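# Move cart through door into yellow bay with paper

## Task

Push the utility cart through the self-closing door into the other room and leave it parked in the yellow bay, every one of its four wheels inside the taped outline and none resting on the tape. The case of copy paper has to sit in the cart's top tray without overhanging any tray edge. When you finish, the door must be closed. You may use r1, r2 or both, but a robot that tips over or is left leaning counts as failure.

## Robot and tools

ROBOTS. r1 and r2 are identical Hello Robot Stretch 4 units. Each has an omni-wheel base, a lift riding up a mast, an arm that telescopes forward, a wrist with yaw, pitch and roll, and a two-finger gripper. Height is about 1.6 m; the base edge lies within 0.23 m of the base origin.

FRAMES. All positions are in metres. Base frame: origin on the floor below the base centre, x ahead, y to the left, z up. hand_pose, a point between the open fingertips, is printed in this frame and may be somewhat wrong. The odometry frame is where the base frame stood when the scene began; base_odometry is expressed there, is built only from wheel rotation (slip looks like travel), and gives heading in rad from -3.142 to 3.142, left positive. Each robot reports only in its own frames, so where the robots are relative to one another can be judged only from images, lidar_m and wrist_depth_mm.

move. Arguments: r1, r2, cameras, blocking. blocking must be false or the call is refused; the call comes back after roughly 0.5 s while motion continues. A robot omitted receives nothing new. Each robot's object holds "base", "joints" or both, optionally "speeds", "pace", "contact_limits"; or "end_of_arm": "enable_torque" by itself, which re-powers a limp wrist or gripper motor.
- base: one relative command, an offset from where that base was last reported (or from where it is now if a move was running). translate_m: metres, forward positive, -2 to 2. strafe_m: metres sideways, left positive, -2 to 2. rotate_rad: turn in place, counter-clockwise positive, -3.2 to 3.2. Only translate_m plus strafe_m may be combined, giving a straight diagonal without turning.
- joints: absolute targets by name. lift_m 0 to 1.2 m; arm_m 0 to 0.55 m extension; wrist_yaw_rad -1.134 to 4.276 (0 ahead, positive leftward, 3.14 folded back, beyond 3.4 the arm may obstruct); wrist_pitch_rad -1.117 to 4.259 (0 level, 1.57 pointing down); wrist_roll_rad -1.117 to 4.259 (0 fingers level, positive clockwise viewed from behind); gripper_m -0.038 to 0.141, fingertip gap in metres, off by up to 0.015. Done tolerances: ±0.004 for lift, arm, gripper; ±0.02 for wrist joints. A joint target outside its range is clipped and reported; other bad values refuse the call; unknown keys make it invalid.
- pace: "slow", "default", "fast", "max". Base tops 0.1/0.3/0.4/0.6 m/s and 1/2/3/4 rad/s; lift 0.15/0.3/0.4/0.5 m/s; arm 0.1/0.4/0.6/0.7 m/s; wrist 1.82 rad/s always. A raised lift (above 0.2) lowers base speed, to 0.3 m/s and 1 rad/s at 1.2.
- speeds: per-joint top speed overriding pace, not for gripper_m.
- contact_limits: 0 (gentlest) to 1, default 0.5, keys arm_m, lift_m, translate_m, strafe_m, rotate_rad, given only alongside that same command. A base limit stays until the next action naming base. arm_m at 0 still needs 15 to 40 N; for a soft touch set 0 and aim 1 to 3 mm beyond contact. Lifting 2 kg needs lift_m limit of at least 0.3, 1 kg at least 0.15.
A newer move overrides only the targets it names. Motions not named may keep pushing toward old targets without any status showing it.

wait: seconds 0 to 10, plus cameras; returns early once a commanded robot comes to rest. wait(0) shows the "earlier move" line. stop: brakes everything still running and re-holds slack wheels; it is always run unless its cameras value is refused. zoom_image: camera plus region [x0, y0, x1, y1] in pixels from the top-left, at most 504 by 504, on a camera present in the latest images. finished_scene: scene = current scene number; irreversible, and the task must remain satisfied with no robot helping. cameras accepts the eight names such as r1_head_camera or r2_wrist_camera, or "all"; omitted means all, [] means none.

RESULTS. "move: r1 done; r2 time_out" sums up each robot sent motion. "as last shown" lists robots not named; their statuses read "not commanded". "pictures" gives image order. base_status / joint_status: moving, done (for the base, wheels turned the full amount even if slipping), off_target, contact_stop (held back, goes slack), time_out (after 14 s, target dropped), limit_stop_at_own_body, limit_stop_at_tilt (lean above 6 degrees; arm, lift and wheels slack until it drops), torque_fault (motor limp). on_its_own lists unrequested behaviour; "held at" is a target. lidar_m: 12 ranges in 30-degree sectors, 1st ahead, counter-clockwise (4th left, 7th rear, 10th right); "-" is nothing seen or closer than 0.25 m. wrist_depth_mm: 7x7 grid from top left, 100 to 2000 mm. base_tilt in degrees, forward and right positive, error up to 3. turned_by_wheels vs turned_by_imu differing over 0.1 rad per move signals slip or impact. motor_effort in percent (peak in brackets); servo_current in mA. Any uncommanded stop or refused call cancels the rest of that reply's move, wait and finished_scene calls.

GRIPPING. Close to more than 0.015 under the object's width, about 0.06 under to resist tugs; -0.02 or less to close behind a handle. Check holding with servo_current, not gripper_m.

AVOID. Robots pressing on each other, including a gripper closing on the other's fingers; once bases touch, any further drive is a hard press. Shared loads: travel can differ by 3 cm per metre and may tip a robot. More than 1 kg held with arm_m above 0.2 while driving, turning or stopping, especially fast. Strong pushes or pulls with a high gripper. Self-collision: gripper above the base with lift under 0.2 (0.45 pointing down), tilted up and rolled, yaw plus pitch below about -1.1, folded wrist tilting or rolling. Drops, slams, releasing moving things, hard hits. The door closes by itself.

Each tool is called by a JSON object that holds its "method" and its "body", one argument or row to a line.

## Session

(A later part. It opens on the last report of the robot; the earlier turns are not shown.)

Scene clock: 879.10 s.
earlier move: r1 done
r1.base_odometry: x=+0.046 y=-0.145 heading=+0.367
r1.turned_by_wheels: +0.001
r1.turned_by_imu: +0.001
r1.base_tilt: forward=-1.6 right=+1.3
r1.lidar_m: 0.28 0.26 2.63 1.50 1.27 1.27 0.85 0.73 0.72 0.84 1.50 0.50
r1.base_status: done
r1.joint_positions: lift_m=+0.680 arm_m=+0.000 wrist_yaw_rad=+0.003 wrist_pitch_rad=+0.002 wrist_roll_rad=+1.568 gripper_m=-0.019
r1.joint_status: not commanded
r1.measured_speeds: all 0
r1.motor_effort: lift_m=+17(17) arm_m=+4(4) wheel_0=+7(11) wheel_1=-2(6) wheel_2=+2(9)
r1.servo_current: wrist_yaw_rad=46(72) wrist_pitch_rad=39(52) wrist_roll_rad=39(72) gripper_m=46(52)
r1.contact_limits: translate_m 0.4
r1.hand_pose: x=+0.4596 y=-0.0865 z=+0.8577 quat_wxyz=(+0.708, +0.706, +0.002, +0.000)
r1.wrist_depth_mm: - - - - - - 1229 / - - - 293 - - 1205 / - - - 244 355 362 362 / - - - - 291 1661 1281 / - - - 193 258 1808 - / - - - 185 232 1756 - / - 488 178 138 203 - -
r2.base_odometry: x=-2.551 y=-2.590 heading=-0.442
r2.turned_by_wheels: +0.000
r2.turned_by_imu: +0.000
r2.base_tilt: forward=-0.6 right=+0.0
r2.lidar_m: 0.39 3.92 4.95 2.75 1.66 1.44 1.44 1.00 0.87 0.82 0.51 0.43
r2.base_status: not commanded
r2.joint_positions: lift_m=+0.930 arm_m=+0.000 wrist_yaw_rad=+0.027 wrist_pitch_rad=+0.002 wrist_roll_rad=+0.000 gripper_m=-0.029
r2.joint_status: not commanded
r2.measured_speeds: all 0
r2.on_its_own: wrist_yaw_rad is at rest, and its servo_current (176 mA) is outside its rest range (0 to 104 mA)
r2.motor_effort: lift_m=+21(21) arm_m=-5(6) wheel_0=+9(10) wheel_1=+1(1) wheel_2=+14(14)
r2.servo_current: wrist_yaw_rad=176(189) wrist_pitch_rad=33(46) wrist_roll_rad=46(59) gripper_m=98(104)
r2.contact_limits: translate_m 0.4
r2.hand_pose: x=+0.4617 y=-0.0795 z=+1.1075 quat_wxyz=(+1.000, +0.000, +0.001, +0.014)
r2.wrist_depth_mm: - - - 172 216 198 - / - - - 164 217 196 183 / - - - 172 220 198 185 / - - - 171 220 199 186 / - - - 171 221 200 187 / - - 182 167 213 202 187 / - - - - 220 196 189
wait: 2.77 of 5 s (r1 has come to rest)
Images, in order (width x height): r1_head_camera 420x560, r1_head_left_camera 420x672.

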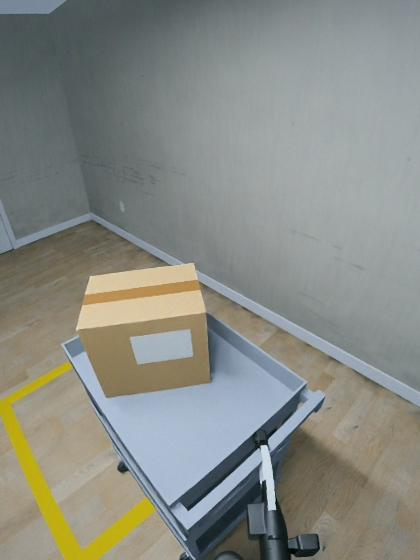

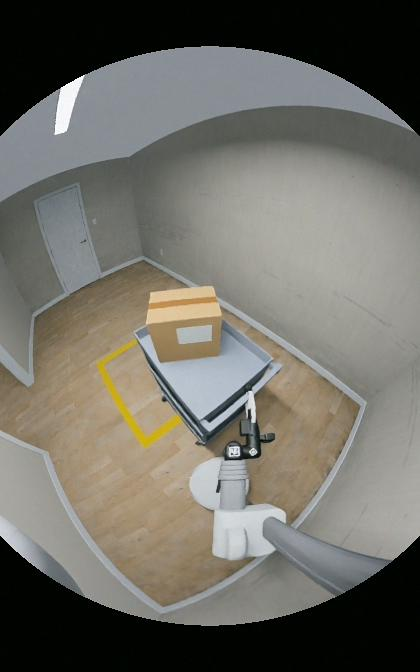

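{"method": "move", "body": {
  "blocking": false,
  "r1": {"base":{"strafe_m":0.22,"translate_m":0.19},"pace":"slow","contact_limits":{"translate_m":0.4}},
  "cameras": []
}}

{"method": "wait", "body": {
  "seconds": 6,
  "cameras": ["r1_head_camera","r1_head_left_camera","r1_head_right_camera"]
}}

Scene clock: 886.87 s.
move: r1 moving
r1.base_odometry: x=+0.051 y=-0.134 heading=+0.367
r1.turned_by_wheels: +0.000
r1.turned_by_imu: -0.001
r1.base_tilt: forward=-1.6 right=+1.3
r1.lidar_m: 0.26 0.26 2.65 1.48 1.27 1.28 0.86 0.74 0.76 0.85 1.48 0.46
r1.base_status: translate_m moving; strafe_m moving
r1.joint_positions: lift_m=+0.680 arm_m=+0.000 wrist_yaw_rad=+0.003 wrist_pitch_rad=+0.002 wrist_roll_rad=+1.568 gripper_m=-0.019
r1.joint_status: not commanded
r1.measured_speeds: translate_m=+0.033 strafe_m=+0.038 rotate_rad=-0.001 lift_m=+0.000 arm_m=+0.000 wrist_yaw_rad=-0.001 wrist_pitch_rad=+0.000 wrist_roll_rad=+0.000
r1.motor_effort: lift_m=+17(17) arm_m=+4(4) wheel_0=-3(7) wheel_1=+7(8) wheel_2=-7(7)
r1.servo_current: wrist_yaw_rad=33(59) wrist_pitch_rad=52(52) wrist_roll_rad=46(59) gripper_m=52(52)
r1.contact_limits: translate_m 0.4
r1.hand_pose: x=+0.4595 y=-0.0866 z=+0.8577 quat_wxyz=(+0.708, +0.706, +0.002, +0.000)
r1.wrist_depth_mm: - - - - - - 1182 / - - - 309 - - 1205 / - - - 245 359 359 368 / - - - - 294 1661 1281 / - - - 196 254 1808 - / - - - 185 231 1983 - / - - 185 141 200 - -
r2.base_odometry: x=-2.551 y=-2.590 heading=-0.442
r2.turned_by_wheels: +0.000
r2.turned_by_imu: +0.000
r2.base_tilt: forward=-0.7 right=+0.0
r2.lidar_m: 0.40 3.91 4.92 2.76 1.64 1.44 1.45 1.01 0.86 0.84 0.51 0.45
r2.base_status: not commanded
r2.joint_positions: lift_m=+0.930 arm_m=+0.000 wrist_yaw_rad=+0.027 wrist_pitch_rad=+0.002 wrist_roll_rad=+0.000 gripper_m=-0.029
r2.joint_status: not commanded
r2.measured_speeds: all 0
r2.motor_effort: lift_m=+21(21) arm_m=-5(6) wheel_0=+10(10) wheel_1=+1(1) wheel_2=+14(14)
r2.servo_current: wrist_yaw_rad=169(189) wrist_pitch_rad=46(46) wrist_roll_rad=52(52) gripper_m=98(98)
r2.contact_limits: translate_m 0.4
r2.hand_pose: x=+0.4617 y=-0.0795 z=+1.1075 quat_wxyz=(+1.000, +0.000, +0.001, +0.014)
r2.wrist_depth_mm: - - - 173 215 198 - / - - - 164 218 196 183 / - - - 171 218 198 185 / - - - 171 220 199 186 / - - - 171 223 201 186 / - - 181 167 213 202 188 / - - - - 221 196 188

Scene clock: 890.53 s.
earlier move: r1 done
r1.base_odometry: x=+0.145 y=+0.128 heading=+0.367
r1.turned_by_wheels: +0.000
r1.turned_by_imu: +0.000
r1.base_tilt: forward=-1.5 right=+1.3
r1.lidar_m: 0.30 0.30 2.57 1.48 1.25 1.25 1.18 1.01 1.00 1.18 1.52 0.47
r1.base_status: done
r1.joint_positions: lift_m=+0.680 arm_m=+0.000 wrist_yaw_rad=-0.006 wrist_pitch_rad=+0.002 wrist_roll_rad=+1.568 gripper_m=-0.019
r1.joint_status: not commanded
r1.measured_speeds: all 0
r1.motor_effort: lift_m=+17(17) arm_m=+4(4) wheel_0=-5(12) wheel_1=+3(8) wheel_2=-4(12)
r1.servo_current: wrist_yaw_rad=52(78) wrist_pitch_rad=39(59) wrist_roll_rad=59(78) gripper_m=46(59)
r1.contact_limits: translate_m 0.4
r1.hand_pose: x=+0.4588 y=-0.0891 z=+0.8577 quat_wxyz=(+0.708, +0.706, -0.001, -0.003)
r1.wrist_depth_mm: - - - 273 - - 1182 / - - - 239 329 334 343 / - - - 216 294 1430 1229 / - - - 203 264 1618 - / - - - 240 248 - - / - 585 190 186 230 - - / - 439 442 151 208 - -
r2.base_odometry: x=-2.551 y=-2.590 heading=-0.442
r2.turned_by_wheels: +0.000
r2.turned_by_imu: +0.001
r2.base_tilt: forward=-0.6 right=+0.0
r2.lidar_m: 0.39 3.94 4.95 2.77 1.67 1.45 1.46 1.01 0.87 0.82 0.51 0.46
r2.base_status: not commanded
r2.joint_positions: lift_m=+0.930 arm_m=+0.000 wrist_yaw_rad=+0.027 wrist_pitch_rad=+0.002 wrist_roll_rad=+0.000 gripper_m=-0.029
r2.joint_status: not commanded
r2.measured_speeds: all 0
r2.on_its_own: wrist_yaw_rad is at rest, and its servo_current (182 mA) is outside its rest range (0 to 104 mA)
r2.motor_effort: lift_m=+21(21) arm_m=-5(6) wheel_0=+10(10) wheel_1=+1(1) wheel_2=+14(14)
r2.servo_current: wrist_yaw_rad=182(189) wrist_pitch_rad=39(46) wrist_roll_rad=52(59) gripper_m=91(104)
r2.contact_limits: translate_m 0.4
r2.hand_pose: x=+0.4617 y=-0.0795 z=+1.1075 quat_wxyz=(+1.000, +0.000, +0.001, +0.014)
r2.wrist_depth_mm: - - - 172 216 198 - / - - - 165 217 196 183 / - - - 171 219 198 185 / - - - 172 220 200 186 / - - - 171 222 200 186 / - - 181 167 213 202 187 / - - - - 220 196 187
wait: 3.67 of 6 s (r1 has come to rest)
Images, in order (width x height): r1_head_camera 420x560, r1_head_left_camera 420x672, r1_head_right_camera 420x672.

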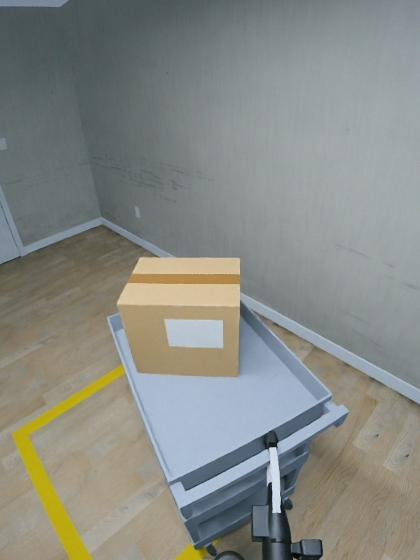

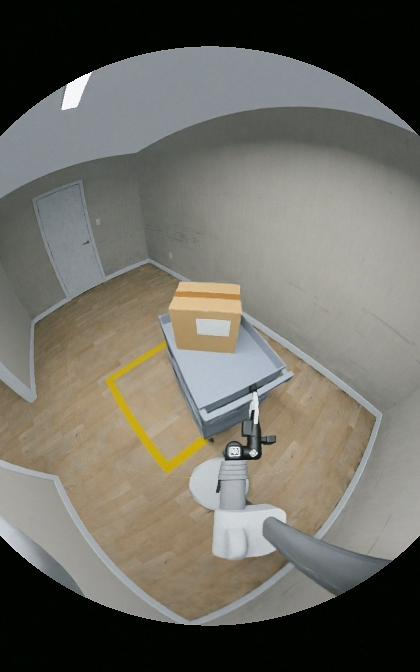

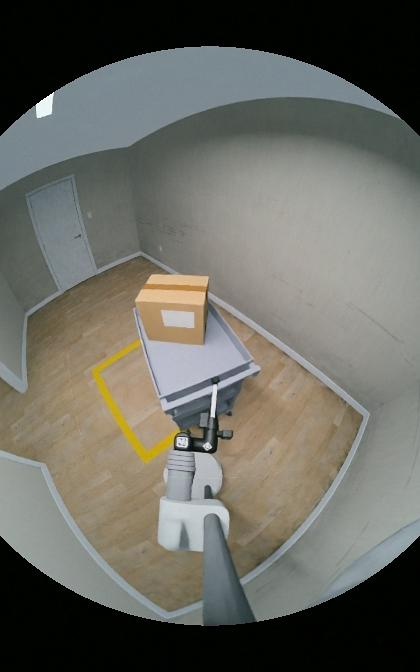

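{"method": "move", "body": {
  "blocking": false,
  "r1": {"base":{"rotate_rad":0.35},"pace":"slow"},
  "cameras": []
}}

{"method": "wait", "body": {
  "seconds": 3,
  "cameras": ["r1_head_camera","r1_head_left_camera","r1_head_right_camera"]
}}

Scene clock: 900.33 s.
move: r1 moving
r1.base_odometry: x=+0.145 y=+0.128 heading=+0.492
r1.turned_by_wheels: +0.125
r1.turned_by_imu: +0.125
r1.base_tilt: forward=-1.6 right=+1.3
r1.lidar_m: 0.34 0.35 2.23 1.38 1.23 1.27 1.12 0.99 1.02 1.30 1.51 0.47
r1.base_status: rotate_rad moving
r1.joint_positions: lift_m=+0.680 arm_m=+0.000 wrist_yaw_rad=-0.009 wrist_pitch_rad=+0.002 wrist_roll_rad=+1.568 gripper_m=-0.019
r1.joint_status: not commanded
r1.measured_speeds: translate_m=+0.003 strafe_m=+0.001 rotate_rad=+0.488 lift_m=+0.000 arm_m=+0.000 wrist_yaw_rad=+0.000 wrist_pitch_rad=+0.000 wrist_roll_rad=+0.000
r1.motor_effort: lift_m=+17(17) arm_m=+3(4) wheel_0=-12(15) wheel_1=-4(7) wheel_2=-10(13)
r1.servo_current: wrist_yaw_rad=65(65) wrist_pitch_rad=39(46) wrist_roll_rad=52(52) gripper_m=52(52)
r1.hand_pose: x=+0.4585 y=-0.0899 z=+0.8577 quat_wxyz=(+0.708, +0.706, -0.002, -0.004)
r1.wrist_depth_mm: - - - 229 306 310 1060 / - - - 214 290 319 1160 / - - - 202 270 1537 - / - - - 249 254 1863 - / - - 549 236 239 - - / - 459 189 185 229 - - / - 469 473 152 213 - -
r2.base_odometry: x=-2.551 y=-2.590 heading=-0.442
r2.turned_by_wheels: +0.000
r2.turned_by_imu: +0.000
r2.base_tilt: forward=-0.6 right=+0.0
r2.lidar_m: 0.40 3.92 4.93 2.75 1.66 1.44 1.46 1.00 0.86 0.84 0.50 0.47
r2.base_status: not commanded
r2.joint_positions: lift_m=+0.930 arm_m=+0.000 wrist_yaw_rad=+0.027 wrist_pitch_rad=+0.002 wrist_roll_rad=+0.000 gripper_m=-0.029
r2.joint_status: not commanded
r2.measured_speeds: all 0
r2.motor_effort: lift_m=+21(21) arm_m=-6(6) wheel_0=+10(10) wheel_1=+1(1) wheel_2=+14(14)
r2.servo_current: wrist_yaw_rad=176(195) wrist_pitch_rad=46(46) wrist_roll_rad=59(59) gripper_m=91(98)
r2.contact_limits: translate_m 0.4
r2.hand_pose: x=+0.4617 y=-0.0795 z=+1.1075 quat_wxyz=(+1.000, +0.000, +0.001, +0.014)
r2.wrist_depth_mm: - - - 173 215 198 - / - - - 164 218 196 183 / - - - 171 220 198 185 / - - - 171 219 199 186 / - - - 171 223 200 187 / - - 182 167 213 202 187 / - - - - 221 196 188

Scene clock: 901.30 s.
earlier move: r1 done
r1.base_odometry: x=+0.145 y=+0.128 heading=+0.716
r1.turned_by_wheels: +0.224
r1.turned_by_imu: +0.225
r1.base_tilt: forward=-1.6 right=+1.3
r1.lidar_m: 0.41 0.43 2.23 1.28 1.26 1.35 1.03 1.01 1.10 1.54 1.50 0.42
r1.base_status: done
r1.joint_positions: lift_m=+0.680 arm_m=+0.000 wrist_yaw_rad=+0.000 wrist_pitch_rad=+0.002 wrist_roll_rad=+1.568 gripper_m=-0.019
r1.joint_status: not commanded
r1.measured_speeds: all 0
r1.motor_effort: lift_m=+17(17) arm_m=-4(4) wheel_0=-6(15) wheel_1=-4(7) wheel_2=-1(13)
r1.servo_current: wrist_yaw_rad=39(72) wrist_pitch_rad=46(46) wrist_roll_rad=46(72) gripper_m=46(52)
r1.hand_pose: x=+0.4593 y=-0.0875 z=+0.8577 quat_wxyz=(+0.708, +0.706, +0.001, -0.001)
r1.wrist_depth_mm: - - - 213 216 1499 - / - - 574 217 218 - - / - 554 496 221 222 - - / - 469 462 166 227 - - / - - 517 169 231 - - / - - 189 185 233 - - / - - 180 - 237 544 -
r2.base_odometry: x=-2.551 y=-2.590 heading=-0.442
r2.turned_by_wheels: +0.000
r2.turned_by_imu: +0.000
r2.base_tilt: forward=-0.7 right=+0.0
r2.lidar_m: 0.40 3.88 4.94 2.76 1.64 1.43 1.44 1.00 0.86 0.82 0.51 0.45
r2.base_status: not commanded
r2.joint_positions: lift_m=+0.930 arm_m=+0.000 wrist_yaw_rad=+0.027 wrist_pitch_rad=+0.002 wrist_roll_rad=+0.000 gripper_m=-0.029
r2.joint_status: not commanded
r2.measured_speeds: all 0
r2.on_its_own: wrist_yaw_rad is at rest, and its servo_current (182 mA) is outside its rest range (0 to 104 mA)
r2.motor_effort: lift_m=+21(21) arm_m=-5(6) wheel_0=+9(10) wheel_1=+1(1) wheel_2=+14(14)
r2.servo_current: wrist_yaw_rad=182(195) wrist_pitch_rad=39(46) wrist_roll_rad=59(59) gripper_m=91(98)
r2.contact_limits: translate_m 0.4
r2.hand_pose: x=+0.4617 y=-0.0795 z=+1.1075 quat_wxyz=(+1.000, +0.000, +0.001, +0.014)
r2.wrist_depth_mm: - - - 173 216 198 - / - - - 164 217 196 183 / - - - 171 219 198 184 / - - - 171 220 200 186 / - - - 171 222 200 186 / - - 182 167 212 202 187 / - - - - 221 196 188
wait: 0.97 of 3 s (r1 has come to rest)
Images, in order (width x height): r1_head_camera 420x560, r1_head_left_camera 420x672, r1_head_right_camera 420x672.

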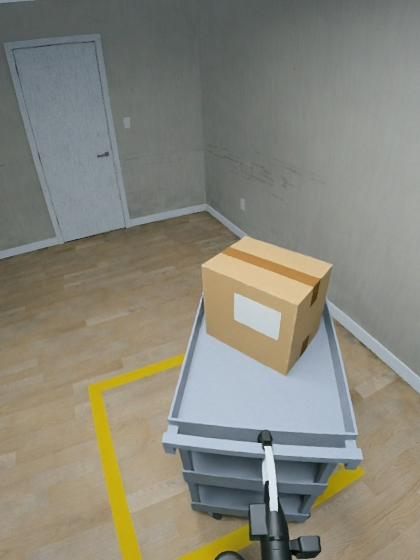

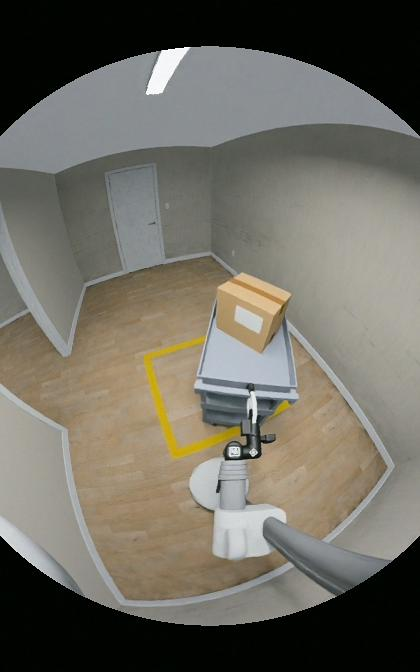

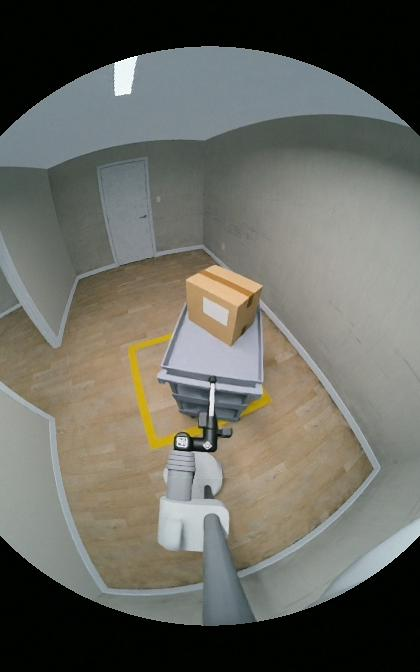

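{"method": "move", "body": {
  "blocking": false,
  "r1": {"base":{"translate_m":-0.1},"pace":"slow","contact_limits":{"translate_m":0.4}},
  "cameras": []
}}

{"method": "wait", "body": {
  "seconds": 3,
  "cameras": []
}}

{"method": "move", "body": {
  "blocking": false,
  "r1": {"base":{"strafe_m":-0.42,"translate_m":0.14},"pace":"slow","contact_limits":{"translate_m":0.4}},
  "cameras": []
}}

{"method": "wait", "body": {
  "seconds": 7,
  "cameras": ["r1_head_camera","r1_head_left_camera","r1_head_right_camera"]
}}

Scene clock: 920.17 s.
move: r1 moving
r1.base_odometry: x=+0.136 y=+0.120 heading=+0.715
r1.turned_by_wheels: +0.000
r1.turned_by_imu: +0.000
r1.base_tilt: forward=-1.5 right=+1.3
r1.lidar_m: 0.41 0.44 2.26 1.30 1.24 1.35 1.00 0.98 1.07 1.55 1.52 0.42
r1.base_status: translate_m moving
r1.joint_positions: lift_m=+0.680 arm_m=+0.000 wrist_yaw_rad=+0.000 wrist_pitch_rad=+0.002 wrist_roll_rad=+1.568 gripper_m=-0.019
r1.joint_status: not commanded
r1.measured_speeds: translate_m=-0.049 strafe_m=+0.000 rotate_rad=+0.002 lift_m=+0.000 arm_m=+0.000 wrist_yaw_rad=+0.000 wrist_pitch_rad=+0.000 wrist_roll_rad=+0.000
r1.motor_effort: lift_m=+17(17) arm_m=-4(4) wheel_0=-8(9) wheel_1=-5(8) wheel_2=+8(8)
r1.servo_current: wrist_yaw_rad=39(59) wrist_pitch_rad=33(46) wrist_roll_rad=52(59) gripper_m=52(52)
r1.contact_limits: translate_m 0.4
r1.hand_pose: x=+0.4593 y=-0.0875 z=+0.8577 quat_wxyz=(+0.708, +0.706, +0.001, -0.001)
r1.wrist_depth_mm: - - - 213 213 1576 - / - - 564 217 217 - - / - 535 492 220 222 - - / - 469 466 165 226 - - / - - 521 168 231 - - / - - 189 184 233 788 - / - - 181 - 239 - -
r2.base_odometry: x=-2.551 y=-2.590 heading=-0.442
r2.turned_by_wheels: +0.000
r2.turned_by_imu: +0.000
r2.base_tilt: forward=-0.7 right=+0.0
r2.lidar_m: 0.38 3.92 4.94 2.79 1.66 1.45 1.43 0.97 0.86 0.78 0.53 0.46
r2.base_status: not commanded
r2.joint_positions: lift_m=+0.930 arm_m=+0.000 wrist_yaw_rad=+0.027 wrist_pitch_rad=+0.002 wrist_roll_rad=+0.000 gripper_m=-0.029
r2.joint_status: not commanded
r2.measured_speeds: all 0
r2.motor_effort: lift_m=+21(21) arm_m=-5(6) wheel_0=+10(10) wheel_1=+1(1) wheel_2=+14(14)
r2.servo_current: wrist_yaw_rad=176(189) wrist_pitch_rad=39(46) wrist_roll_rad=46(52) gripper_m=91(104)
r2.contact_limits: translate_m 0.4
r2.hand_pose: x=+0.4617 y=-0.0795 z=+1.1075 quat_wxyz=(+1.000, +0.000, +0.001, +0.014)
r2.wrist_depth_mm: - - - 172 216 198 - / - - - 164 216 196 182 / - - - 171 218 198 185 / - - - 172 220 200 186 / - - - 171 223 201 186 / - - 182 167 213 201 187 / - - - - 220 196 188

Scene clock: 921.93 s.
earlier move: r1 done
r1.base_odometry: x=+0.070 y=+0.062 heading=+0.716
r1.turned_by_wheels: +0.000
r1.turned_by_imu: +0.000
r1.base_tilt: forward=-1.6 right=+1.3
r1.lidar_m: 0.39 0.45 2.28 1.25 1.21 1.25 0.95 0.92 1.01 1.50 1.56 0.42
r1.base_status: done
r1.joint_positions: lift_m=+0.680 arm_m=+0.000 wrist_yaw_rad=+0.001 wrist_pitch_rad=+0.002 wrist_roll_rad=+1.568 gripper_m=-0.019
r1.joint_status: not commanded
r1.measured_speeds: all 0
r1.motor_effort: lift_m=+17(17) arm_m=-4(4) wheel_0=-1(9) wheel_1=-2(8) wheel_2=+4(10)
r1.servo_current: wrist_yaw_rad=39(78) wrist_pitch_rad=46(52) wrist_roll_rad=59(78) gripper_m=59(59)
r1.contact_limits: translate_m 0.4
r1.hand_pose: x=+0.4594 y=-0.0871 z=+0.8577 quat_wxyz=(+0.708, +0.706, +0.001, +0.000)
r1.wrist_depth_mm: - - - 217 218 1576 1182 / - - 597 219 220 - - / - 569 508 222 224 - - / - 473 455 167 227 - - / - - 517 168 231 - - / - - 549 185 233 - - / - - 181 - 237 554 -
r2.base_odometry: x=-2.551 y=-2.590 heading=-0.442
r2.turned_by_wheels: +0.000
r2.turned_by_imu: +0.000
r2.base_tilt: forward=-0.6 right=+0.1
r2.lidar_m: 0.40 3.91 4.94 2.78 1.64 1.43 1.45 1.02 0.86 0.84 0.52 0.45
r2.base_status: not commanded
r2.joint_positions: lift_m=+0.930 arm_m=+0.000 wrist_yaw_rad=+0.027 wrist_pitch_rad=+0.002 wrist_roll_rad=+0.000 gripper_m=-0.029
r2.joint_status: not commanded
r2.measured_speeds: all 0
r2.on_its_own: wrist_yaw_rad is at rest, and its servo_current (189 mA) is outside its rest range (0 to 104 mA)
r2.motor_effort: lift_m=+21(21) arm_m=-6(6) wheel_0=+10(10) wheel_1=+0(1) wheel_2=+14(14)
r2.servo_current: wrist_yaw_rad=189(189) wrist_pitch_rad=33(46) wrist_roll_rad=52(65) gripper_m=91(104)
r2.contact_limits: translate_m 0.4
r2.hand_pose: x=+0.4617 y=-0.0795 z=+1.1075 quat_wxyz=(+1.000, +0.000, +0.001, +0.014)
r2.wrist_depth_mm: - - - 172 216 197 - / - - - 165 217 196 183 / - - - 171 218 198 185 / - - - 171 220 200 185 / - - - 171 222 200 186 / - - 182 167 213 202 188 / - - - - 220 196 189
wait: 1.77 of 3 s (r1 has come to rest)

Scene clock: 922.43 s.
move: r1 moving
r1.base_odometry: x=+0.080 y=+0.056 heading=+0.716
r1.turned_by_wheels: +0.000
r1.turned_by_imu: +0.000
r1.base_tilt: forward=-1.6 right=+1.2
r1.lidar_m: 0.40 0.45 2.28 1.24 1.19 1.25 0.94 0.92 1.00 1.48 1.53 0.44
r1.base_status: translate_m moving; strafe_m moving
r1.joint_positions: lift_m=+0.680 arm_m=+0.000 wrist_yaw_rad=+0.001 wrist_pitch_rad=+0.002 wrist_roll_rad=+1.568 gripper_m=-0.019
r1.joint_status: not commanded
r1.measured_speeds: translate_m=+0.016 strafe_m=-0.047 rotate_rad=+0.002 lift_m=+0.000 arm_m=+0.000 wrist_yaw_rad=+0.000 wrist_pitch_rad=+0.000 wrist_roll_rad=+0.000
r1.motor_effort: lift_m=+17(17) arm_m=-4(4) wheel_0=+8(12) wheel_1=-6(7) wheel_2=-3(4)
r1.servo_current: wrist_yaw_rad=46(65) wrist_pitch_rad=39(46) wrist_roll_rad=46(65) gripper_m=52(59)
r1.contact_limits: translate_m 0.4
r1.hand_pose: x=+0.4594 y=-0.0870 z=+0.8577 quat_wxyz=(+0.708, +0.706, +0.001, +0.000)
r1.wrist_depth_mm: - - - 218 219 1576 1205 / - - 609 220 222 1708 - / - - 521 224 225 - - / - 459 455 226 229 - - / - 539 508 169 231 - - / - - 549 184 233 - - / - - 177 - 175 574 -
r2.base_odometry: x=-2.551 y=-2.590 heading=-0.442
r2.turned_by_wheels: +0.000
r2.turned_by_imu: +0.000
r2.base_tilt: forward=-0.7 right=+0.0
r2.lidar_m: 0.40 3.91 4.93 2.77 1.64 1.44 1.45 0.99 0.86 0.82 0.52 0.45
r2.base_status: not commanded
r2.joint_positions: lift_m=+0.930 arm_m=+0.000 wrist_yaw_rad=+0.027 wrist_pitch_rad=+0.002 wrist_roll_rad=+0.000 gripper_m=-0.029
r2.joint_status: not commanded
r2.measured_speeds: all 0
r2.motor_effort: lift_m=+21(21) arm_m=-5(6) wheel_0=+10(10) wheel_1=+1(1) wheel_2=+14(14)
r2.servo_current: wrist_yaw_rad=176(189) wrist_pitch_rad=39(46) wrist_roll_rad=46(72) gripper_m=91(98)
r2.contact_limits: translate_m 0.4
r2.hand_pose: x=+0.4617 y=-0.0795 z=+1.1075 quat_wxyz=(+1.000, +0.000, +0.001, +0.014)
r2.wrist_depth_mm: - - - 173 216 198 - / - - - 164 216 196 184 / - - - 171 218 198 185 / - - - 171 220 199 185 / - - - 171 222 200 186 / - - 182 167 213 202 187 / - - - - 220 196 188

Scene clock: 927.63 s.
earlier move: r1 done
r1.base_odometry: x=+0.451 y=-0.162 heading=+0.716
r1.turned_by_wheels: +0.000
r1.turned_by_imu: -0.002
r1.base_tilt: forward=-1.6 right=+1.3
r1.lidar_m: 0.32 0.31 2.60 1.68 1.65 1.18 0.87 0.87 0.94 1.13 1.12 0.46
r1.base_status: done
r1.joint_positions: lift_m=+0.680 arm_m=+0.000 wrist_yaw_rad=+0.002 wrist_pitch_rad=+0.002 wrist_roll_rad=+1.568 gripper_m=-0.019
r1.joint_status: not commanded
r1.measured_speeds: all 0
r1.motor_effort: lift_m=+17(17) arm_m=+4(4) wheel_0=+6(12) wheel_1=-3(7) wheel_2=+1(6)
r1.servo_current: wrist_yaw_rad=39(72) wrist_pitch_rad=39(52) wrist_roll_rad=46(65) gripper_m=52(59)
r1.contact_limits: translate_m 0.4
r1.hand_pose: x=+0.4594 y=-0.0868 z=+0.8577 quat_wxyz=(+0.708, +0.706, +0.001, +0.000)
r1.wrist_depth_mm: - - - 254 - - 1118 / - - - 229 320 324 327 / - - - 211 282 1499 1205 / - - - 203 263 1863 - / - - 676 240 247 - - / - 455 449 185 230 - - / - 455 180 153 175 - -
r2.base_odometry: x=-2.551 y=-2.590 heading=-0.442
r2.turned_by_wheels: +0.000
r2.turned_by_imu: +0.001
r2.base_tilt: forward=-0.6 right=+0.0
r2.lidar_m: 0.37 3.90 4.95 2.78 1.66 1.45 1.45 1.01 0.85 0.79 0.51 0.46
r2.base_status: not commanded
r2.joint_positions: lift_m=+0.930 arm_m=+0.000 wrist_yaw_rad=+0.027 wrist_pitch_rad=+0.002 wrist_roll_rad=+0.000 gripper_m=-0.029
r2.joint_status: not commanded
r2.measured_speeds: all 0
r2.on_its_own: wrist_yaw_rad is at rest, and its servo_current (189 mA) is outside its rest range (0 to 104 mA)
r2.motor_effort: lift_m=+21(21) arm_m=-5(6) wheel_0=+10(10) wheel_1=+1(1) wheel_2=+14(14)
r2.servo_current: wrist_yaw_rad=189(195) wrist_pitch_rad=33(52) wrist_roll_rad=46(72) gripper_m=98(104)
r2.contact_limits: translate_m 0.4
r2.hand_pose: x=+0.4617 y=-0.0795 z=+1.1075 quat_wxyz=(+1.000, +0.000, +0.001, +0.014)
r2.wrist_depth_mm: - - - 172 215 197 - / - - - 164 217 195 183 / - - - 171 219 198 185 / - - - 172 219 200 185 / - - - 171 222 200 186 / - - 182 167 213 202 187 / - - - - 220 196 188
wait: 5.20 of 7 s (r1 has come to rest)
Images, in order (width x height): r1_head_camera 420x560, r1_head_left_camera 420x672, r1_head_right_camera 420x672.

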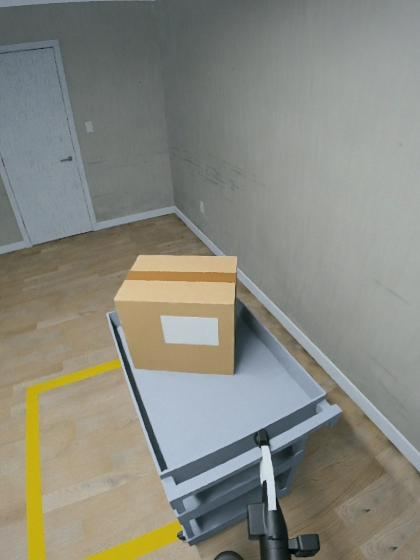

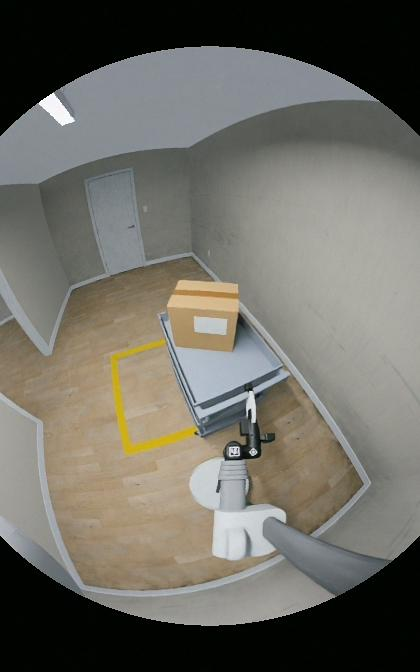

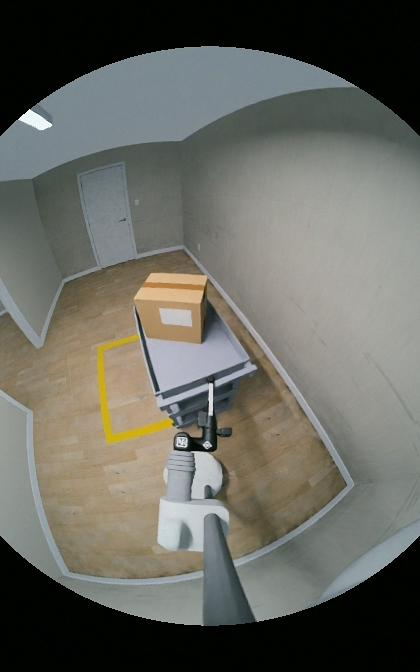

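{"method": "move", "body": {
  "blocking": false,
  "r1": {"base":{"rotate_rad":0.4},"pace":"slow"},
  "cameras": []
}}

{"method": "wait", "body": {
  "seconds": 3,
  "cameras": []
}}

{"method": "move", "body": {
  "blocking": false,
  "r1": {"base":{"strafe_m":-0.6,"translate_m":0.1},"pace":"slow","contact_limits":{"translate_m":0.4}},
  "cameras": []
}}

{"method": "wait", "body": {
  "seconds": 9,
  "cameras": ["r1_head_camera","r1_head_left_camera","r1_head_right_camera"]
}}

Scene clock: 949.40 s.
move: r1 moving
r1.base_odometry: x=+0.451 y=-0.163 heading=+0.840
r1.turned_by_wheels: +0.124
r1.turned_by_imu: +0.123
r1.base_tilt: forward=-1.6 right=+1.3
r1.lidar_m: 0.33 0.35 2.58 1.66 1.65 1.06 0.88 0.86 0.99 1.12 1.10 0.46
r1.base_status: rotate_rad moving
r1.joint_positions: lift_m=+0.680 arm_m=+0.000 wrist_yaw_rad=-0.012 wrist_pitch_rad=+0.002 wrist_roll_rad=+1.568 gripper_m=-0.019
r1.joint_status: not commanded
r1.measured_speeds: translate_m=-0.002 strafe_m=+0.000 rotate_rad=+0.484 lift_m=+0.000 arm_m=+0.000 wrist_yaw_rad=-0.053 wrist_pitch_rad=+0.000 wrist_roll_rad=+0.000
r1.motor_effort: lift_m=+17(17) arm_m=+4(4) wheel_0=-13(13) wheel_1=-5(8) wheel_2=-15(15)
r1.servo_current: wrist_yaw_rad=78(78) wrist_pitch_rad=46(52) wrist_roll_rad=52(59) gripper_m=46(52)
r1.hand_pose: x=+0.4583 y=-0.0907 z=+0.8577 quat_wxyz=(+0.708, +0.706, -0.003, -0.005)
r1.wrist_depth_mm: - - - 237 - - 1078 / - - - 218 304 320 1160 / - - - 204 273 1618 1281 / - - - 250 256 1921 - / - - 574 237 240 - - / - 449 187 184 225 - - / - 459 466 151 212 - -
r2.base_odometry: x=-2.551 y=-2.590 heading=-0.442
r2.turned_by_wheels: +0.000
r2.turned_by_imu: +0.000
r2.base_tilt: forward=-0.6 right=+0.0
r2.lidar_m: 0.38 3.89 4.95 2.75 1.65 1.43 1.46 0.97 0.86 0.81 0.50 0.44
r2.base_status: not commanded
r2.joint_positions: lift_m=+0.930 arm_m=+0.000 wrist_yaw_rad=+0.027 wrist_pitch_rad=+0.002 wrist_roll_rad=+0.000 gripper_m=-0.029
r2.joint_status: not commanded
r2.measured_speeds: all 0
r2.motor_effort: lift_m=+21(21) arm_m=-6(6) wheel_0=+10(10) wheel_1=+1(1) wheel_2=+14(14)
r2.servo_current: wrist_yaw_rad=176(189) wrist_pitch_rad=39(46) wrist_roll_rad=52(59) gripper_m=91(104)
r2.contact_limits: translate_m 0.4
r2.hand_pose: x=+0.4617 y=-0.0795 z=+1.1075 quat_wxyz=(+1.000, +0.000, +0.001, +0.014)
r2.wrist_depth_mm: - - - 172 216 197 - / - - - 164 216 196 183 / - - - 171 219 198 185 / - - - 172 220 200 186 / - - - 171 222 200 186 / - - 181 167 214 202 187 / - - - - 220 196 189

Scene clock: 950.47 s.
earlier move: r1 done
r1.base_odometry: x=+0.451 y=-0.162 heading=+1.115
r1.turned_by_wheels: +0.276
r1.turned_by_imu: +0.276
r1.base_tilt: forward=-1.6 right=+1.3
r1.lidar_m: 0.41 0.46 1.73 1.64 1.34 0.93 0.87 0.91 1.19 1.10 1.16 0.40
r1.base_status: done
r1.joint_positions: lift_m=+0.680 arm_m=+0.000 wrist_yaw_rad=+0.002 wrist_pitch_rad=+0.002 wrist_roll_rad=+1.568 gripper_m=-0.019
r1.joint_status: not commanded
r1.measured_speeds: all 0
r1.motor_effort: lift_m=+17(17) arm_m=-4(4) wheel_0=-6(14) wheel_1=-2(8) wheel_2=-1(18)
r1.servo_current: wrist_yaw_rad=52(85) wrist_pitch_rad=39(52) wrist_roll_rad=52(65) gripper_m=46(52)
r1.hand_pose: x=+0.4595 y=-0.0869 z=+0.8577 quat_wxyz=(+0.708, +0.706, +0.001, +0.000)
r1.wrist_depth_mm: - - - 212 214 1708 - / - - - 216 218 - - / - 539 492 220 222 - - / - 466 466 165 226 - - / - - 525 168 230 - - / - - 208 185 233 778 - / - - 181 158 240 535 -
r2.base_odometry: x=-2.551 y=-2.590 heading=-0.442
r2.turned_by_wheels: +0.000
r2.turned_by_imu: +0.000
r2.base_tilt: forward=-0.7 right=+0.0
r2.lidar_m: 0.41 3.91 4.94 2.79 1.66 1.44 1.43 1.01 0.86 0.85 0.51 0.45
r2.base_status: not commanded
r2.joint_positions: lift_m=+0.930 arm_m=+0.000 wrist_yaw_rad=+0.027 wrist_pitch_rad=+0.002 wrist_roll_rad=+0.000 gripper_m=-0.029
r2.joint_status: not commanded
r2.measured_speeds: all 0
r2.on_its_own: wrist_yaw_rad is at rest, and its servo_current (176 mA) is outside its rest range (0 to 104 mA)
r2.motor_effort: lift_m=+21(21) arm_m=-5(6) wheel_0=+10(10) wheel_1=+1(1) wheel_2=+14(14)
r2.servo_current: wrist_yaw_rad=176(189) wrist_pitch_rad=39(46) wrist_roll_rad=39(59) gripper_m=91(104)
r2.contact_limits: translate_m 0.4
r2.hand_pose: x=+0.4617 y=-0.0795 z=+1.1075 quat_wxyz=(+1.000, +0.000, +0.001, +0.014)
r2.wrist_depth_mm: - - - 172 216 197 - / - - - 164 217 196 183 / - - - 171 219 198 184 / - - - 171 220 200 186 / - - - 171 223 200 186 / - - 182 167 213 202 188 / - - - - 220 196 189
wait: 1.07 of 3 s (r1 has come to rest)

Scene clock: 950.97 s.
move: r1 moving
r1.base_odometry: x=+0.463 y=-0.166 heading=+1.115
r1.turned_by_wheels: +0.000
r1.turned_by_imu: +0.000
r1.base_tilt: forward=-1.6 right=+1.2
r1.lidar_m: 0.41 0.44 1.76 1.66 1.32 0.91 0.87 0.89 1.18 1.09 1.14 0.42
r1.base_status: translate_m moving; strafe_m moving
r1.joint_positions: lift_m=+0.680 arm_m=+0.000 wrist_yaw_rad=+0.002 wrist_pitch_rad=+0.002 wrist_roll_rad=+1.568 gripper_m=-0.019
r1.joint_status: not commanded
r1.measured_speeds: translate_m=+0.008 strafe_m=-0.052 rotate_rad=-0.001 lift_m=+0.000 arm_m=+0.000 wrist_yaw_rad=+0.000 wrist_pitch_rad=+0.000 wrist_roll_rad=+0.000
r1.motor_effort: lift_m=+17(17) arm_m=-3(4) wheel_0=+8(9) wheel_1=-8(8) wheel_2=-5(5)
r1.servo_current: wrist_yaw_rad=46(65) wrist_pitch_rad=39(46) wrist_roll_rad=52(65) gripper_m=52(52)
r1.contact_limits: translate_m 0.4
r1.hand_pose: x=+0.4594 y=-0.0869 z=+0.8577 quat_wxyz=(+0.708, +0.706, +0.001, +0.000)
r1.wrist_depth_mm: - - - 210 212 1618 - / - - 615 215 216 - - / - 530 484 219 220 - - / - 473 462 164 225 - - / - - 525 168 229 - - / - - 210 183 233 1756 - / - - 180 138 239 535 -
r2.base_odometry: x=-2.551 y=-2.590 heading=-0.442
r2.turned_by_wheels: +0.000
r2.turned_by_imu: +0.000
r2.base_tilt: forward=-0.6 right=+0.0
r2.lidar_m: 0.41 3.93 4.95 2.81 1.66 1.44 1.45 1.01 0.86 0.83 0.48 0.46
r2.base_status: not commanded
r2.joint_positions: lift_m=+0.930 arm_m=+0.000 wrist_yaw_rad=+0.027 wrist_pitch_rad=+0.002 wrist_roll_rad=+0.000 gripper_m=-0.029
r2.joint_status: not commanded
r2.measured_speeds: all 0
r2.motor_effort: lift_m=+21(21) arm_m=-5(6) wheel_0=+9(10) wheel_1=+1(1) wheel_2=+14(14)
r2.servo_current: wrist_yaw_rad=189(189) wrist_pitch_rad=39(39) wrist_roll_rad=52(52) gripper_m=98(98)
r2.contact_limits: translate_m 0.4
r2.hand_pose: x=+0.4617 y=-0.0795 z=+1.1075 quat_wxyz=(+1.000, +0.000, +0.001, +0.014)
r2.wrist_depth_mm: - - - 172 216 197 - / - - - 164 217 196 183 / - - - 171 219 199 185 / - - - 171 220 199 186 / - - - 171 222 200 186 / - - 181 167 213 201 187 / - - - - 221 196 189

Scene clock: 957.77 s.
earlier move: r1 done
r1.base_odometry: x=+1.034 y=-0.336 heading=+1.116
r1.turned_by_wheels: +0.001
r1.turned_by_imu: +0.000
r1.base_tilt: forward=-1.6 right=+1.2
r1.lidar_m: 0.25 0.25 2.39 2.25 1.45 1.02 0.94 0.80 0.56 0.51 0.54 0.47
r1.base_status: done
r1.joint_positions: lift_m=+0.680 arm_m=+0.000 wrist_yaw_rad=+0.004 wrist_pitch_rad=+0.002 wrist_roll_rad=+1.568 gripper_m=-0.019
r1.joint_status: not commanded
r1.measured_speeds: all 0
r1.motor_effort: lift_m=+17(17) arm_m=-3(4) wheel_0=+6(13) wheel_1=-2(8) wheel_2=+1(5)
r1.servo_current: wrist_yaw_rad=33(72) wrist_pitch_rad=46(52) wrist_roll_rad=52(72) gripper_m=39(52)
r1.contact_limits: translate_m 0.4
r1.hand_pose: x=+0.4596 y=-0.0863 z=+0.8577 quat_wxyz=(+0.708, +0.706, +0.002, +0.001)
r1.wrist_depth_mm: - - - - - - - / - - - 306 - - 1160 / - - - 252 355 368 366 / - - - - 309 1808 1281 / - - - 247 260 1756 - / - - - 185 234 1921 - / - 492 178 138 204 - -
r2.base_odometry: x=-2.551 y=-2.590 heading=-0.442
r2.turned_by_wheels: +0.000
r2.turned_by_imu: +0.001
r2.base_tilt: forward=-0.7 right=+0.0
r2.lidar_m: 0.38 3.92 4.93 2.80 1.67 1.45 1.43 0.97 0.86 0.80 0.52 0.45
r2.base_status: not commanded
r2.joint_positions: lift_m=+0.930 arm_m=+0.000 wrist_yaw_rad=+0.027 wrist_pitch_rad=+0.002 wrist_roll_rad=+0.000 gripper_m=-0.029
r2.joint_status: not commanded
r2.measured_speeds: all 0
r2.on_its_own: wrist_yaw_rad is at rest, and its servo_current (169 mA) is outside its rest range (0 to 104 mA)
r2.motor_effort: lift_m=+21(21) arm_m=-5(6) wheel_0=+10(10) wheel_1=+1(1) wheel_2=+14(14)
r2.servo_current: wrist_yaw_rad=169(195) wrist_pitch_rad=46(52) wrist_roll_rad=52(65) gripper_m=98(104)
r2.contact_limits: translate_m 0.4
r2.hand_pose: x=+0.4617 y=-0.0795 z=+1.1075 quat_wxyz=(+1.000, +0.000, +0.001, +0.014)
r2.wrist_depth_mm: - - - 173 216 198 - / - - - 164 216 196 183 / - - - 171 219 198 185 / - - - 171 220 199 186 / - - - 172 222 200 186 / - - 181 167 213 202 187 / - - - - 220 197 188
wait: 6.80 of 9 s (r1 has come to rest)
Images, in order (width x height): r1_head_camera 420x560, r1_head_left_camera 420x672, r1_head_right_camera 420x672.

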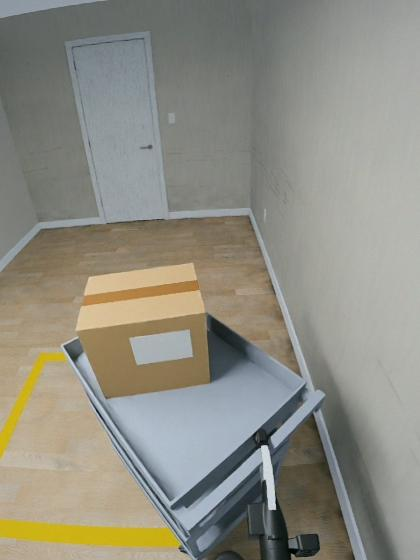

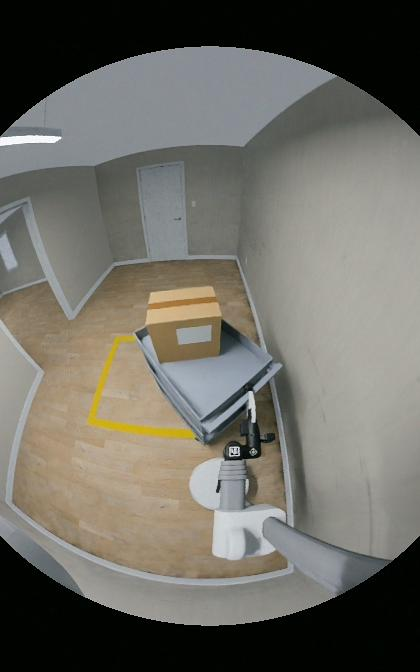

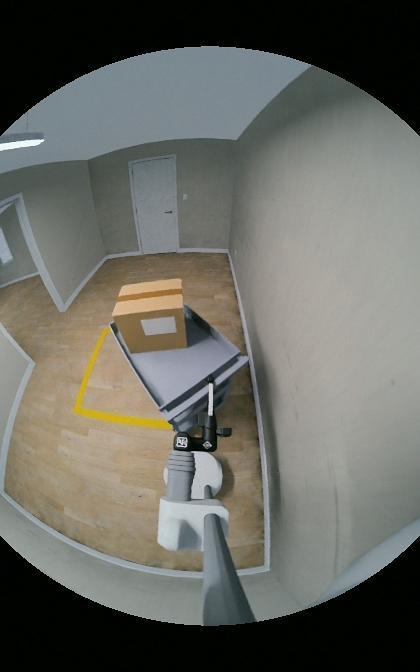

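{"method": "move", "body": {
  "blocking": false,
  "r1": {"base":{"strafe_m":0.35,"translate_m":0.29},"pace":"slow","contact_limits":{"translate_m":0.4}},
  "cameras": []
}}

{"method": "wait", "body": {
  "seconds": 7,
  "cameras": ["r1_head_camera","r1_head_left_camera","r1_head_right_camera"]
}}

Scene clock: 971.97 s.
move: r1 moving
r1.base_odometry: x=+1.029 y=-0.325 heading=+1.116
r1.turned_by_wheels: +0.000
r1.turned_by_imu: -0.001
r1.base_tilt: forward=-1.6 right=+1.2
r1.lidar_m: 0.25 0.28 2.37 2.24 1.43 1.00 0.94 0.84 0.56 0.53 0.56 0.51
r1.base_status: translate_m moving; strafe_m moving
r1.joint_positions: lift_m=+0.680 arm_m=+0.000 wrist_yaw_rad=+0.003 wrist_pitch_rad=+0.002 wrist_roll_rad=+1.568 gripper_m=-0.019
r1.joint_status: not commanded
r1.measured_speeds: translate_m=+0.031 strafe_m=+0.038 rotate_rad=+0.001 lift_m=+0.000 arm_m=+0.000 wrist_yaw_rad=+0.000 wrist_pitch_rad=+0.000 wrist_roll_rad=+0.000
r1.motor_effort: lift_m=+17(17) arm_m=-2(4) wheel_0=-3(6) wheel_1=+8(8) wheel_2=-7(7)
r1.servo_current: wrist_yaw_rad=52(72) wrist_pitch_rad=33(46) wrist_roll_rad=59(59) gripper_m=46(52)
r1.contact_limits: translate_m 0.4
r1.hand_pose: x=+0.4595 y=-0.0866 z=+0.8577 quat_wxyz=(+0.708, +0.706, +0.002, +0.000)
r1.wrist_depth_mm: - - - - - - - / - - - 309 - - 1138 / - - - 246 359 366 366 / - - - - 314 1756 1281 / - - - 248 262 1708 - / - - - 185 233 1921 - / - - 185 141 201 - -
r2.base_odometry: x=-2.551 y=-2.590 heading=-0.442
r2.turned_by_wheels: +0.000
r2.turned_by_imu: +0.000
r2.base_tilt: forward=-0.6 right=+0.0
r2.lidar_m: 0.39 3.90 4.94 2.77 1.65 1.44 1.43 1.00 0.87 0.82 0.53 0.44
r2.base_status: not commanded
r2.joint_positions: lift_m=+0.930 arm_m=+0.000 wrist_yaw_rad=+0.027 wrist_pitch_rad=+0.002 wrist_roll_rad=+0.000 gripper_m=-0.029
r2.joint_status: not commanded
r2.measured_speeds: all 0
r2.motor_effort: lift_m=+21(21) arm_m=-5(6) wheel_0=+10(10) wheel_1=+1(1) wheel_2=+14(14)
r2.servo_current: wrist_yaw_rad=182(189) wrist_pitch_rad=39(46) wrist_roll_rad=46(59) gripper_m=91(98)
r2.contact_limits: translate_m 0.4
r2.hand_pose: x=+0.4617 y=-0.0795 z=+1.1075 quat_wxyz=(+1.000, +0.000, +0.001, +0.014)
r2.wrist_depth_mm: - - - 173 215 198 - / - - - 164 216 196 183 / - - - 171 218 198 185 / - - - 171 220 200 185 / - - - 171 222 200 186 / - - 181 167 213 202 187 / - - - - 220 196 188

Scene clock: 977.27 s.
earlier move: r1 done
r1.base_odometry: x=+0.847 y=+0.078 heading=+1.115
r1.turned_by_wheels: +0.000
r1.turned_by_imu: +0.000
r1.base_tilt: forward=-1.6 right=+1.3
r1.lidar_m: 0.27 0.29 2.49 1.92 1.89 1.34 1.23 1.29 0.91 0.86 0.90 0.46
r1.base_status: done
r1.joint_positions: lift_m=+0.680 arm_m=+0.000 wrist_yaw_rad=-0.006 wrist_pitch_rad=+0.002 wrist_roll_rad=+1.568 gripper_m=-0.019
r1.joint_status: not commanded
r1.measured_speeds: all 0
r1.motor_effort: lift_m=+17(17) arm_m=+4(4) wheel_0=-4(12) wheel_1=+1(9) wheel_2=-4(13)
r1.servo_current: wrist_yaw_rad=52(72) wrist_pitch_rad=39(52) wrist_roll_rad=52(65) gripper_m=52(52)
r1.contact_limits: translate_m 0.4
r1.hand_pose: x=+0.4588 y=-0.0891 z=+0.8577 quat_wxyz=(+0.708, +0.706, -0.001, -0.003)
r1.wrist_depth_mm: - - - 279 - - 1229 / - - - 253 334 342 1182 / - - - 232 345 1661 1205 / - - - 263 274 1756 - / - - - 245 251 1863 - / - - 205 185 229 - - / - 436 433 150 208 - -
r2.base_odometry: x=-2.551 y=-2.590 heading=-0.442
r2.turned_by_wheels: +0.000
r2.turned_by_imu: +0.001
r2.base_tilt: forward=-0.6 right=+0.0
r2.lidar_m: 0.40 3.89 4.94 2.76 1.67 1.44 1.44 1.00 0.87 0.84 0.53 0.45
r2.base_status: not commanded
r2.joint_positions: lift_m=+0.930 arm_m=+0.000 wrist_yaw_rad=+0.027 wrist_pitch_rad=+0.002 wrist_roll_rad=+0.000 gripper_m=-0.029
r2.joint_status: not commanded
r2.measured_speeds: all 0
r2.on_its_own: wrist_yaw_rad is at rest, and its servo_current (169 mA) is outside its rest range (0 to 104 mA)
r2.motor_effort: lift_m=+21(21) arm_m=-5(6) wheel_0=+9(10) wheel_1=+1(1) wheel_2=+14(14)
r2.servo_current: wrist_yaw_rad=169(195) wrist_pitch_rad=39(46) wrist_roll_rad=39(59) gripper_m=98(104)
r2.contact_limits: translate_m 0.4
r2.hand_pose: x=+0.4617 y=-0.0795 z=+1.1075 quat_wxyz=(+1.000, +0.000, +0.001, +0.014)
r2.wrist_depth_mm: - - - 173 216 198 - / - - - 164 217 196 183 / - - - 171 219 198 184 / - - - 171 220 199 186 / - - - 170 222 200 187 / - - 182 167 213 201 187 / - - - - 220 196 189
wait: 5.30 of 7 s (r1 has come to rest)
Images, in order (width x height): r1_head_camera 420x560, r1_head_left_camera 420x672, r1_head_right_camera 420x672.

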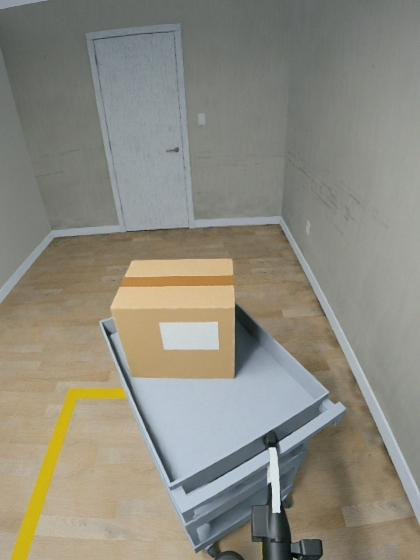

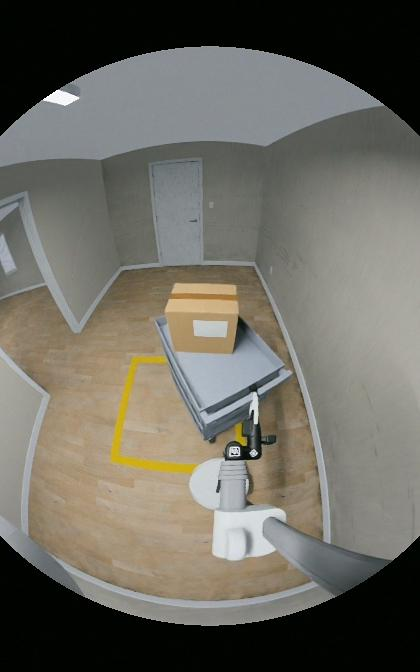

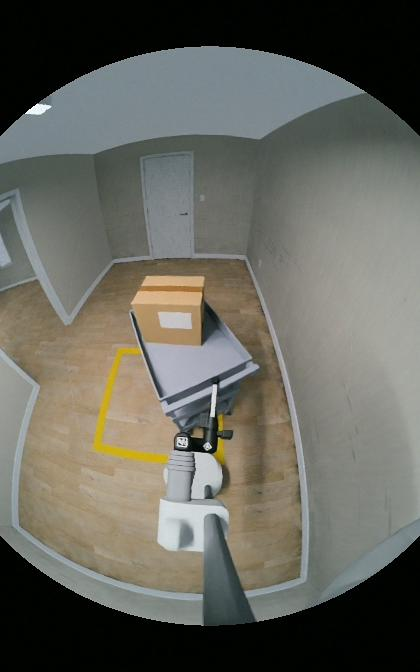

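{"method": "move", "body": {
  "blocking": false,
  "r1": {"base":{"strafe_m":0.42,"translate_m":-0.12},"pace":"slow","contact_limits":{"translate_m":0.4}},
  "cameras": []
}}

{"method": "wait", "body": {
  "seconds": 7,
  "cameras": ["r1_head_camera","r1_head_left_camera","r1_head_right_camera"]
}}

Scene clock: 985.60 s.
move: r1 moving
r1.base_odometry: x=+0.834 y=+0.080 heading=+1.115
r1.turned_by_wheels: +0.000
r1.turned_by_imu: +0.000
r1.base_tilt: forward=-1.6 right=+1.3
r1.lidar_m: 0.30 0.29 2.51 1.90 1.89 1.33 1.22 1.28 0.93 0.87 0.90 0.49
r1.base_status: translate_m moving; strafe_m moving
r1.joint_positions: lift_m=+0.680 arm_m=+0.000 wrist_yaw_rad=-0.006 wrist_pitch_rad=+0.002 wrist_roll_rad=+1.568 gripper_m=-0.019
r1.joint_status: not commanded
r1.measured_speeds: translate_m=-0.015 strafe_m=+0.049 rotate_rad=+0.003 lift_m=+0.000 arm_m=+0.000 wrist_yaw_rad=+0.000 wrist_pitch_rad=+0.000 wrist_roll_rad=+0.000
r1.motor_effort: lift_m=+17(17) arm_m=+4(4) wheel_0=-11(12) wheel_1=+5(7) wheel_2=+2(4)
r1.servo_current: wrist_yaw_rad=59(65) wrist_pitch_rad=46(46) wrist_roll_rad=52(65) gripper_m=46(52)
r1.contact_limits: translate_m 0.4
r1.hand_pose: x=+0.4588 y=-0.0891 z=+0.8577 quat_wxyz=(+0.708, +0.706, -0.001, -0.003)
r1.wrist_depth_mm: - - - - - - 1205 / - - - 251 336 343 1182 / - - - 230 347 1661 1229 / - - - 263 273 1756 - / - - - 244 250 1921 - / - - 189 185 230 - - / - 433 433 150 206 - -
r2.base_odometry: x=-2.551 y=-2.590 heading=-0.442
r2.turned_by_wheels: +0.000
r2.turned_by_imu: +0.000
r2.base_tilt: forward=-0.6 right=+0.0
r2.lidar_m: 0.40 3.91 4.91 2.80 1.66 1.42 1.44 1.00 0.86 0.82 0.51 0.46
r2.base_status: not commanded
r2.joint_positions: lift_m=+0.930 arm_m=+0.000 wrist_yaw_rad=+0.027 wrist_pitch_rad=+0.002 wrist_roll_rad=+0.000 gripper_m=-0.029
r2.joint_status: not commanded
r2.measured_speeds: all 0
r2.motor_effort: lift_m=+21(21) arm_m=-6(6) wheel_0=+10(10) wheel_1=+1(1) wheel_2=+14(14)
r2.servo_current: wrist_yaw_rad=176(182) wrist_pitch_rad=46(46) wrist_roll_rad=52(52) gripper_m=98(98)
r2.contact_limits: translate_m 0.4
r2.hand_pose: x=+0.4617 y=-0.0795 z=+1.1075 quat_wxyz=(+1.000, +0.000, +0.001, +0.014)
r2.wrist_depth_mm: - - - 172 216 197 - / - - - 164 216 196 183 / - - - 171 219 198 185 / - - - 171 220 199 185 / - - - 172 222 200 187 / - - 182 167 213 202 187 / - - - - 221 196 187

Scene clock: 990.73 s.
earlier move: r1 done
r1.base_odometry: x=+0.417 y=+0.155 heading=+1.115
r1.turned_by_wheels: +0.000
r1.turned_by_imu: +0.001
r1.base_tilt: forward=-1.6 right=+1.3
r1.lidar_m: 0.42 0.42 1.58 1.49 1.52 1.23 1.15 1.17 1.37 1.26 1.30 0.41
r1.base_status: done
r1.joint_positions: lift_m=+0.680 arm_m=+0.000 wrist_yaw_rad=-0.002 wrist_pitch_rad=+0.002 wrist_roll_rad=+1.568 gripper_m=-0.019
r1.joint_status: not commanded
r1.measured_speeds: all 0
r1.motor_effort: lift_m=+17(17) arm_m=+2(4) wheel_0=-6(12) wheel_1=+1(7) wheel_2=+5(6)
r1.servo_current: wrist_yaw_rad=46(65) wrist_pitch_rad=39(52) wrist_roll_rad=52(65) gripper_m=46(52)
r1.contact_limits: translate_m 0.4
r1.hand_pose: x=+0.4591 y=-0.0880 z=+0.8577 quat_wxyz=(+0.708, +0.706, +0.000, -0.002)
r1.wrist_depth_mm: - - - 205 207 1576 - / - - 564 211 213 - - / - 484 462 215 218 - - / - 480 473 162 223 - - / - - 535 166 229 - - / - - 207 184 234 1983 - / - - 180 - 241 1499 -
r2.base_odometry: x=-2.551 y=-2.590 heading=-0.442
r2.turned_by_wheels: +0.000
r2.turned_by_imu: +0.001
r2.base_tilt: forward=-0.6 right=+0.1
r2.lidar_m: 0.39 3.89 4.92 2.76 1.63 1.44 1.46 1.02 0.84 0.85 0.52 0.45
r2.base_status: not commanded
r2.joint_positions: lift_m=+0.930 arm_m=+0.000 wrist_yaw_rad=+0.027 wrist_pitch_rad=+0.002 wrist_roll_rad=+0.000 gripper_m=-0.029
r2.joint_status: not commanded
r2.measured_speeds: all 0
r2.on_its_own: wrist_yaw_rad is at rest, and its servo_current (182 mA) is outside its rest range (0 to 104 mA)
r2.motor_effort: lift_m=+21(21) arm_m=-5(6) wheel_0=+10(10) wheel_1=+1(1) wheel_2=+14(14)
r2.servo_current: wrist_yaw_rad=182(195) wrist_pitch_rad=39(46) wrist_roll_rad=46(65) gripper_m=91(104)
r2.contact_limits: translate_m 0.4
r2.hand_pose: x=+0.4617 y=-0.0795 z=+1.1075 quat_wxyz=(+1.000, +0.000, +0.001, +0.014)
r2.wrist_depth_mm: - - - 172 216 197 - / - - - 164 217 196 183 / - - - 171 219 198 185 / - - - 171 220 199 186 / - - - 172 222 200 186 / - - 182 167 213 202 187 / - - - - 220 197 188
wait: 5.13 of 7 s (r1 has come to rest)
Images, in order (width x height): r1_head_camera 420x560, r1_head_left_camera 420x672, r1_head_right_camera 420x672.

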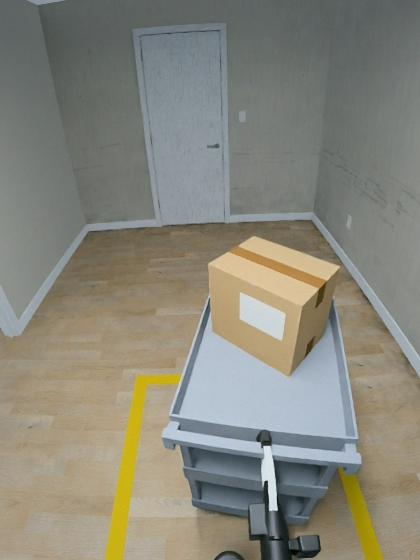

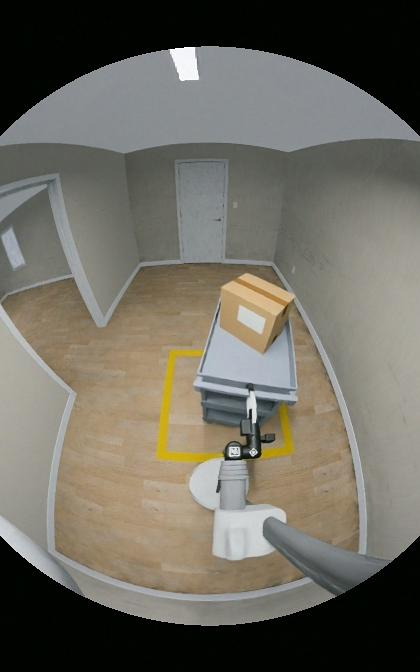

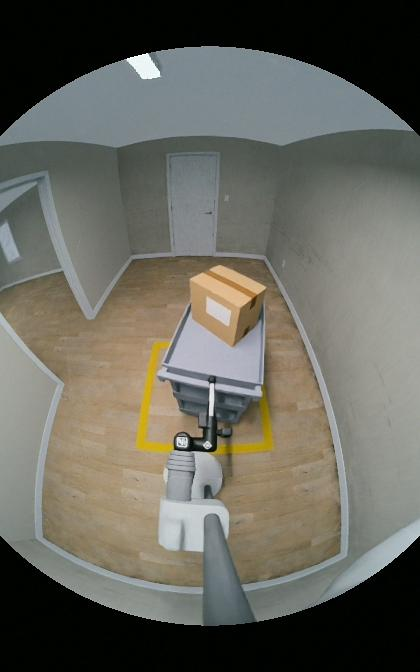

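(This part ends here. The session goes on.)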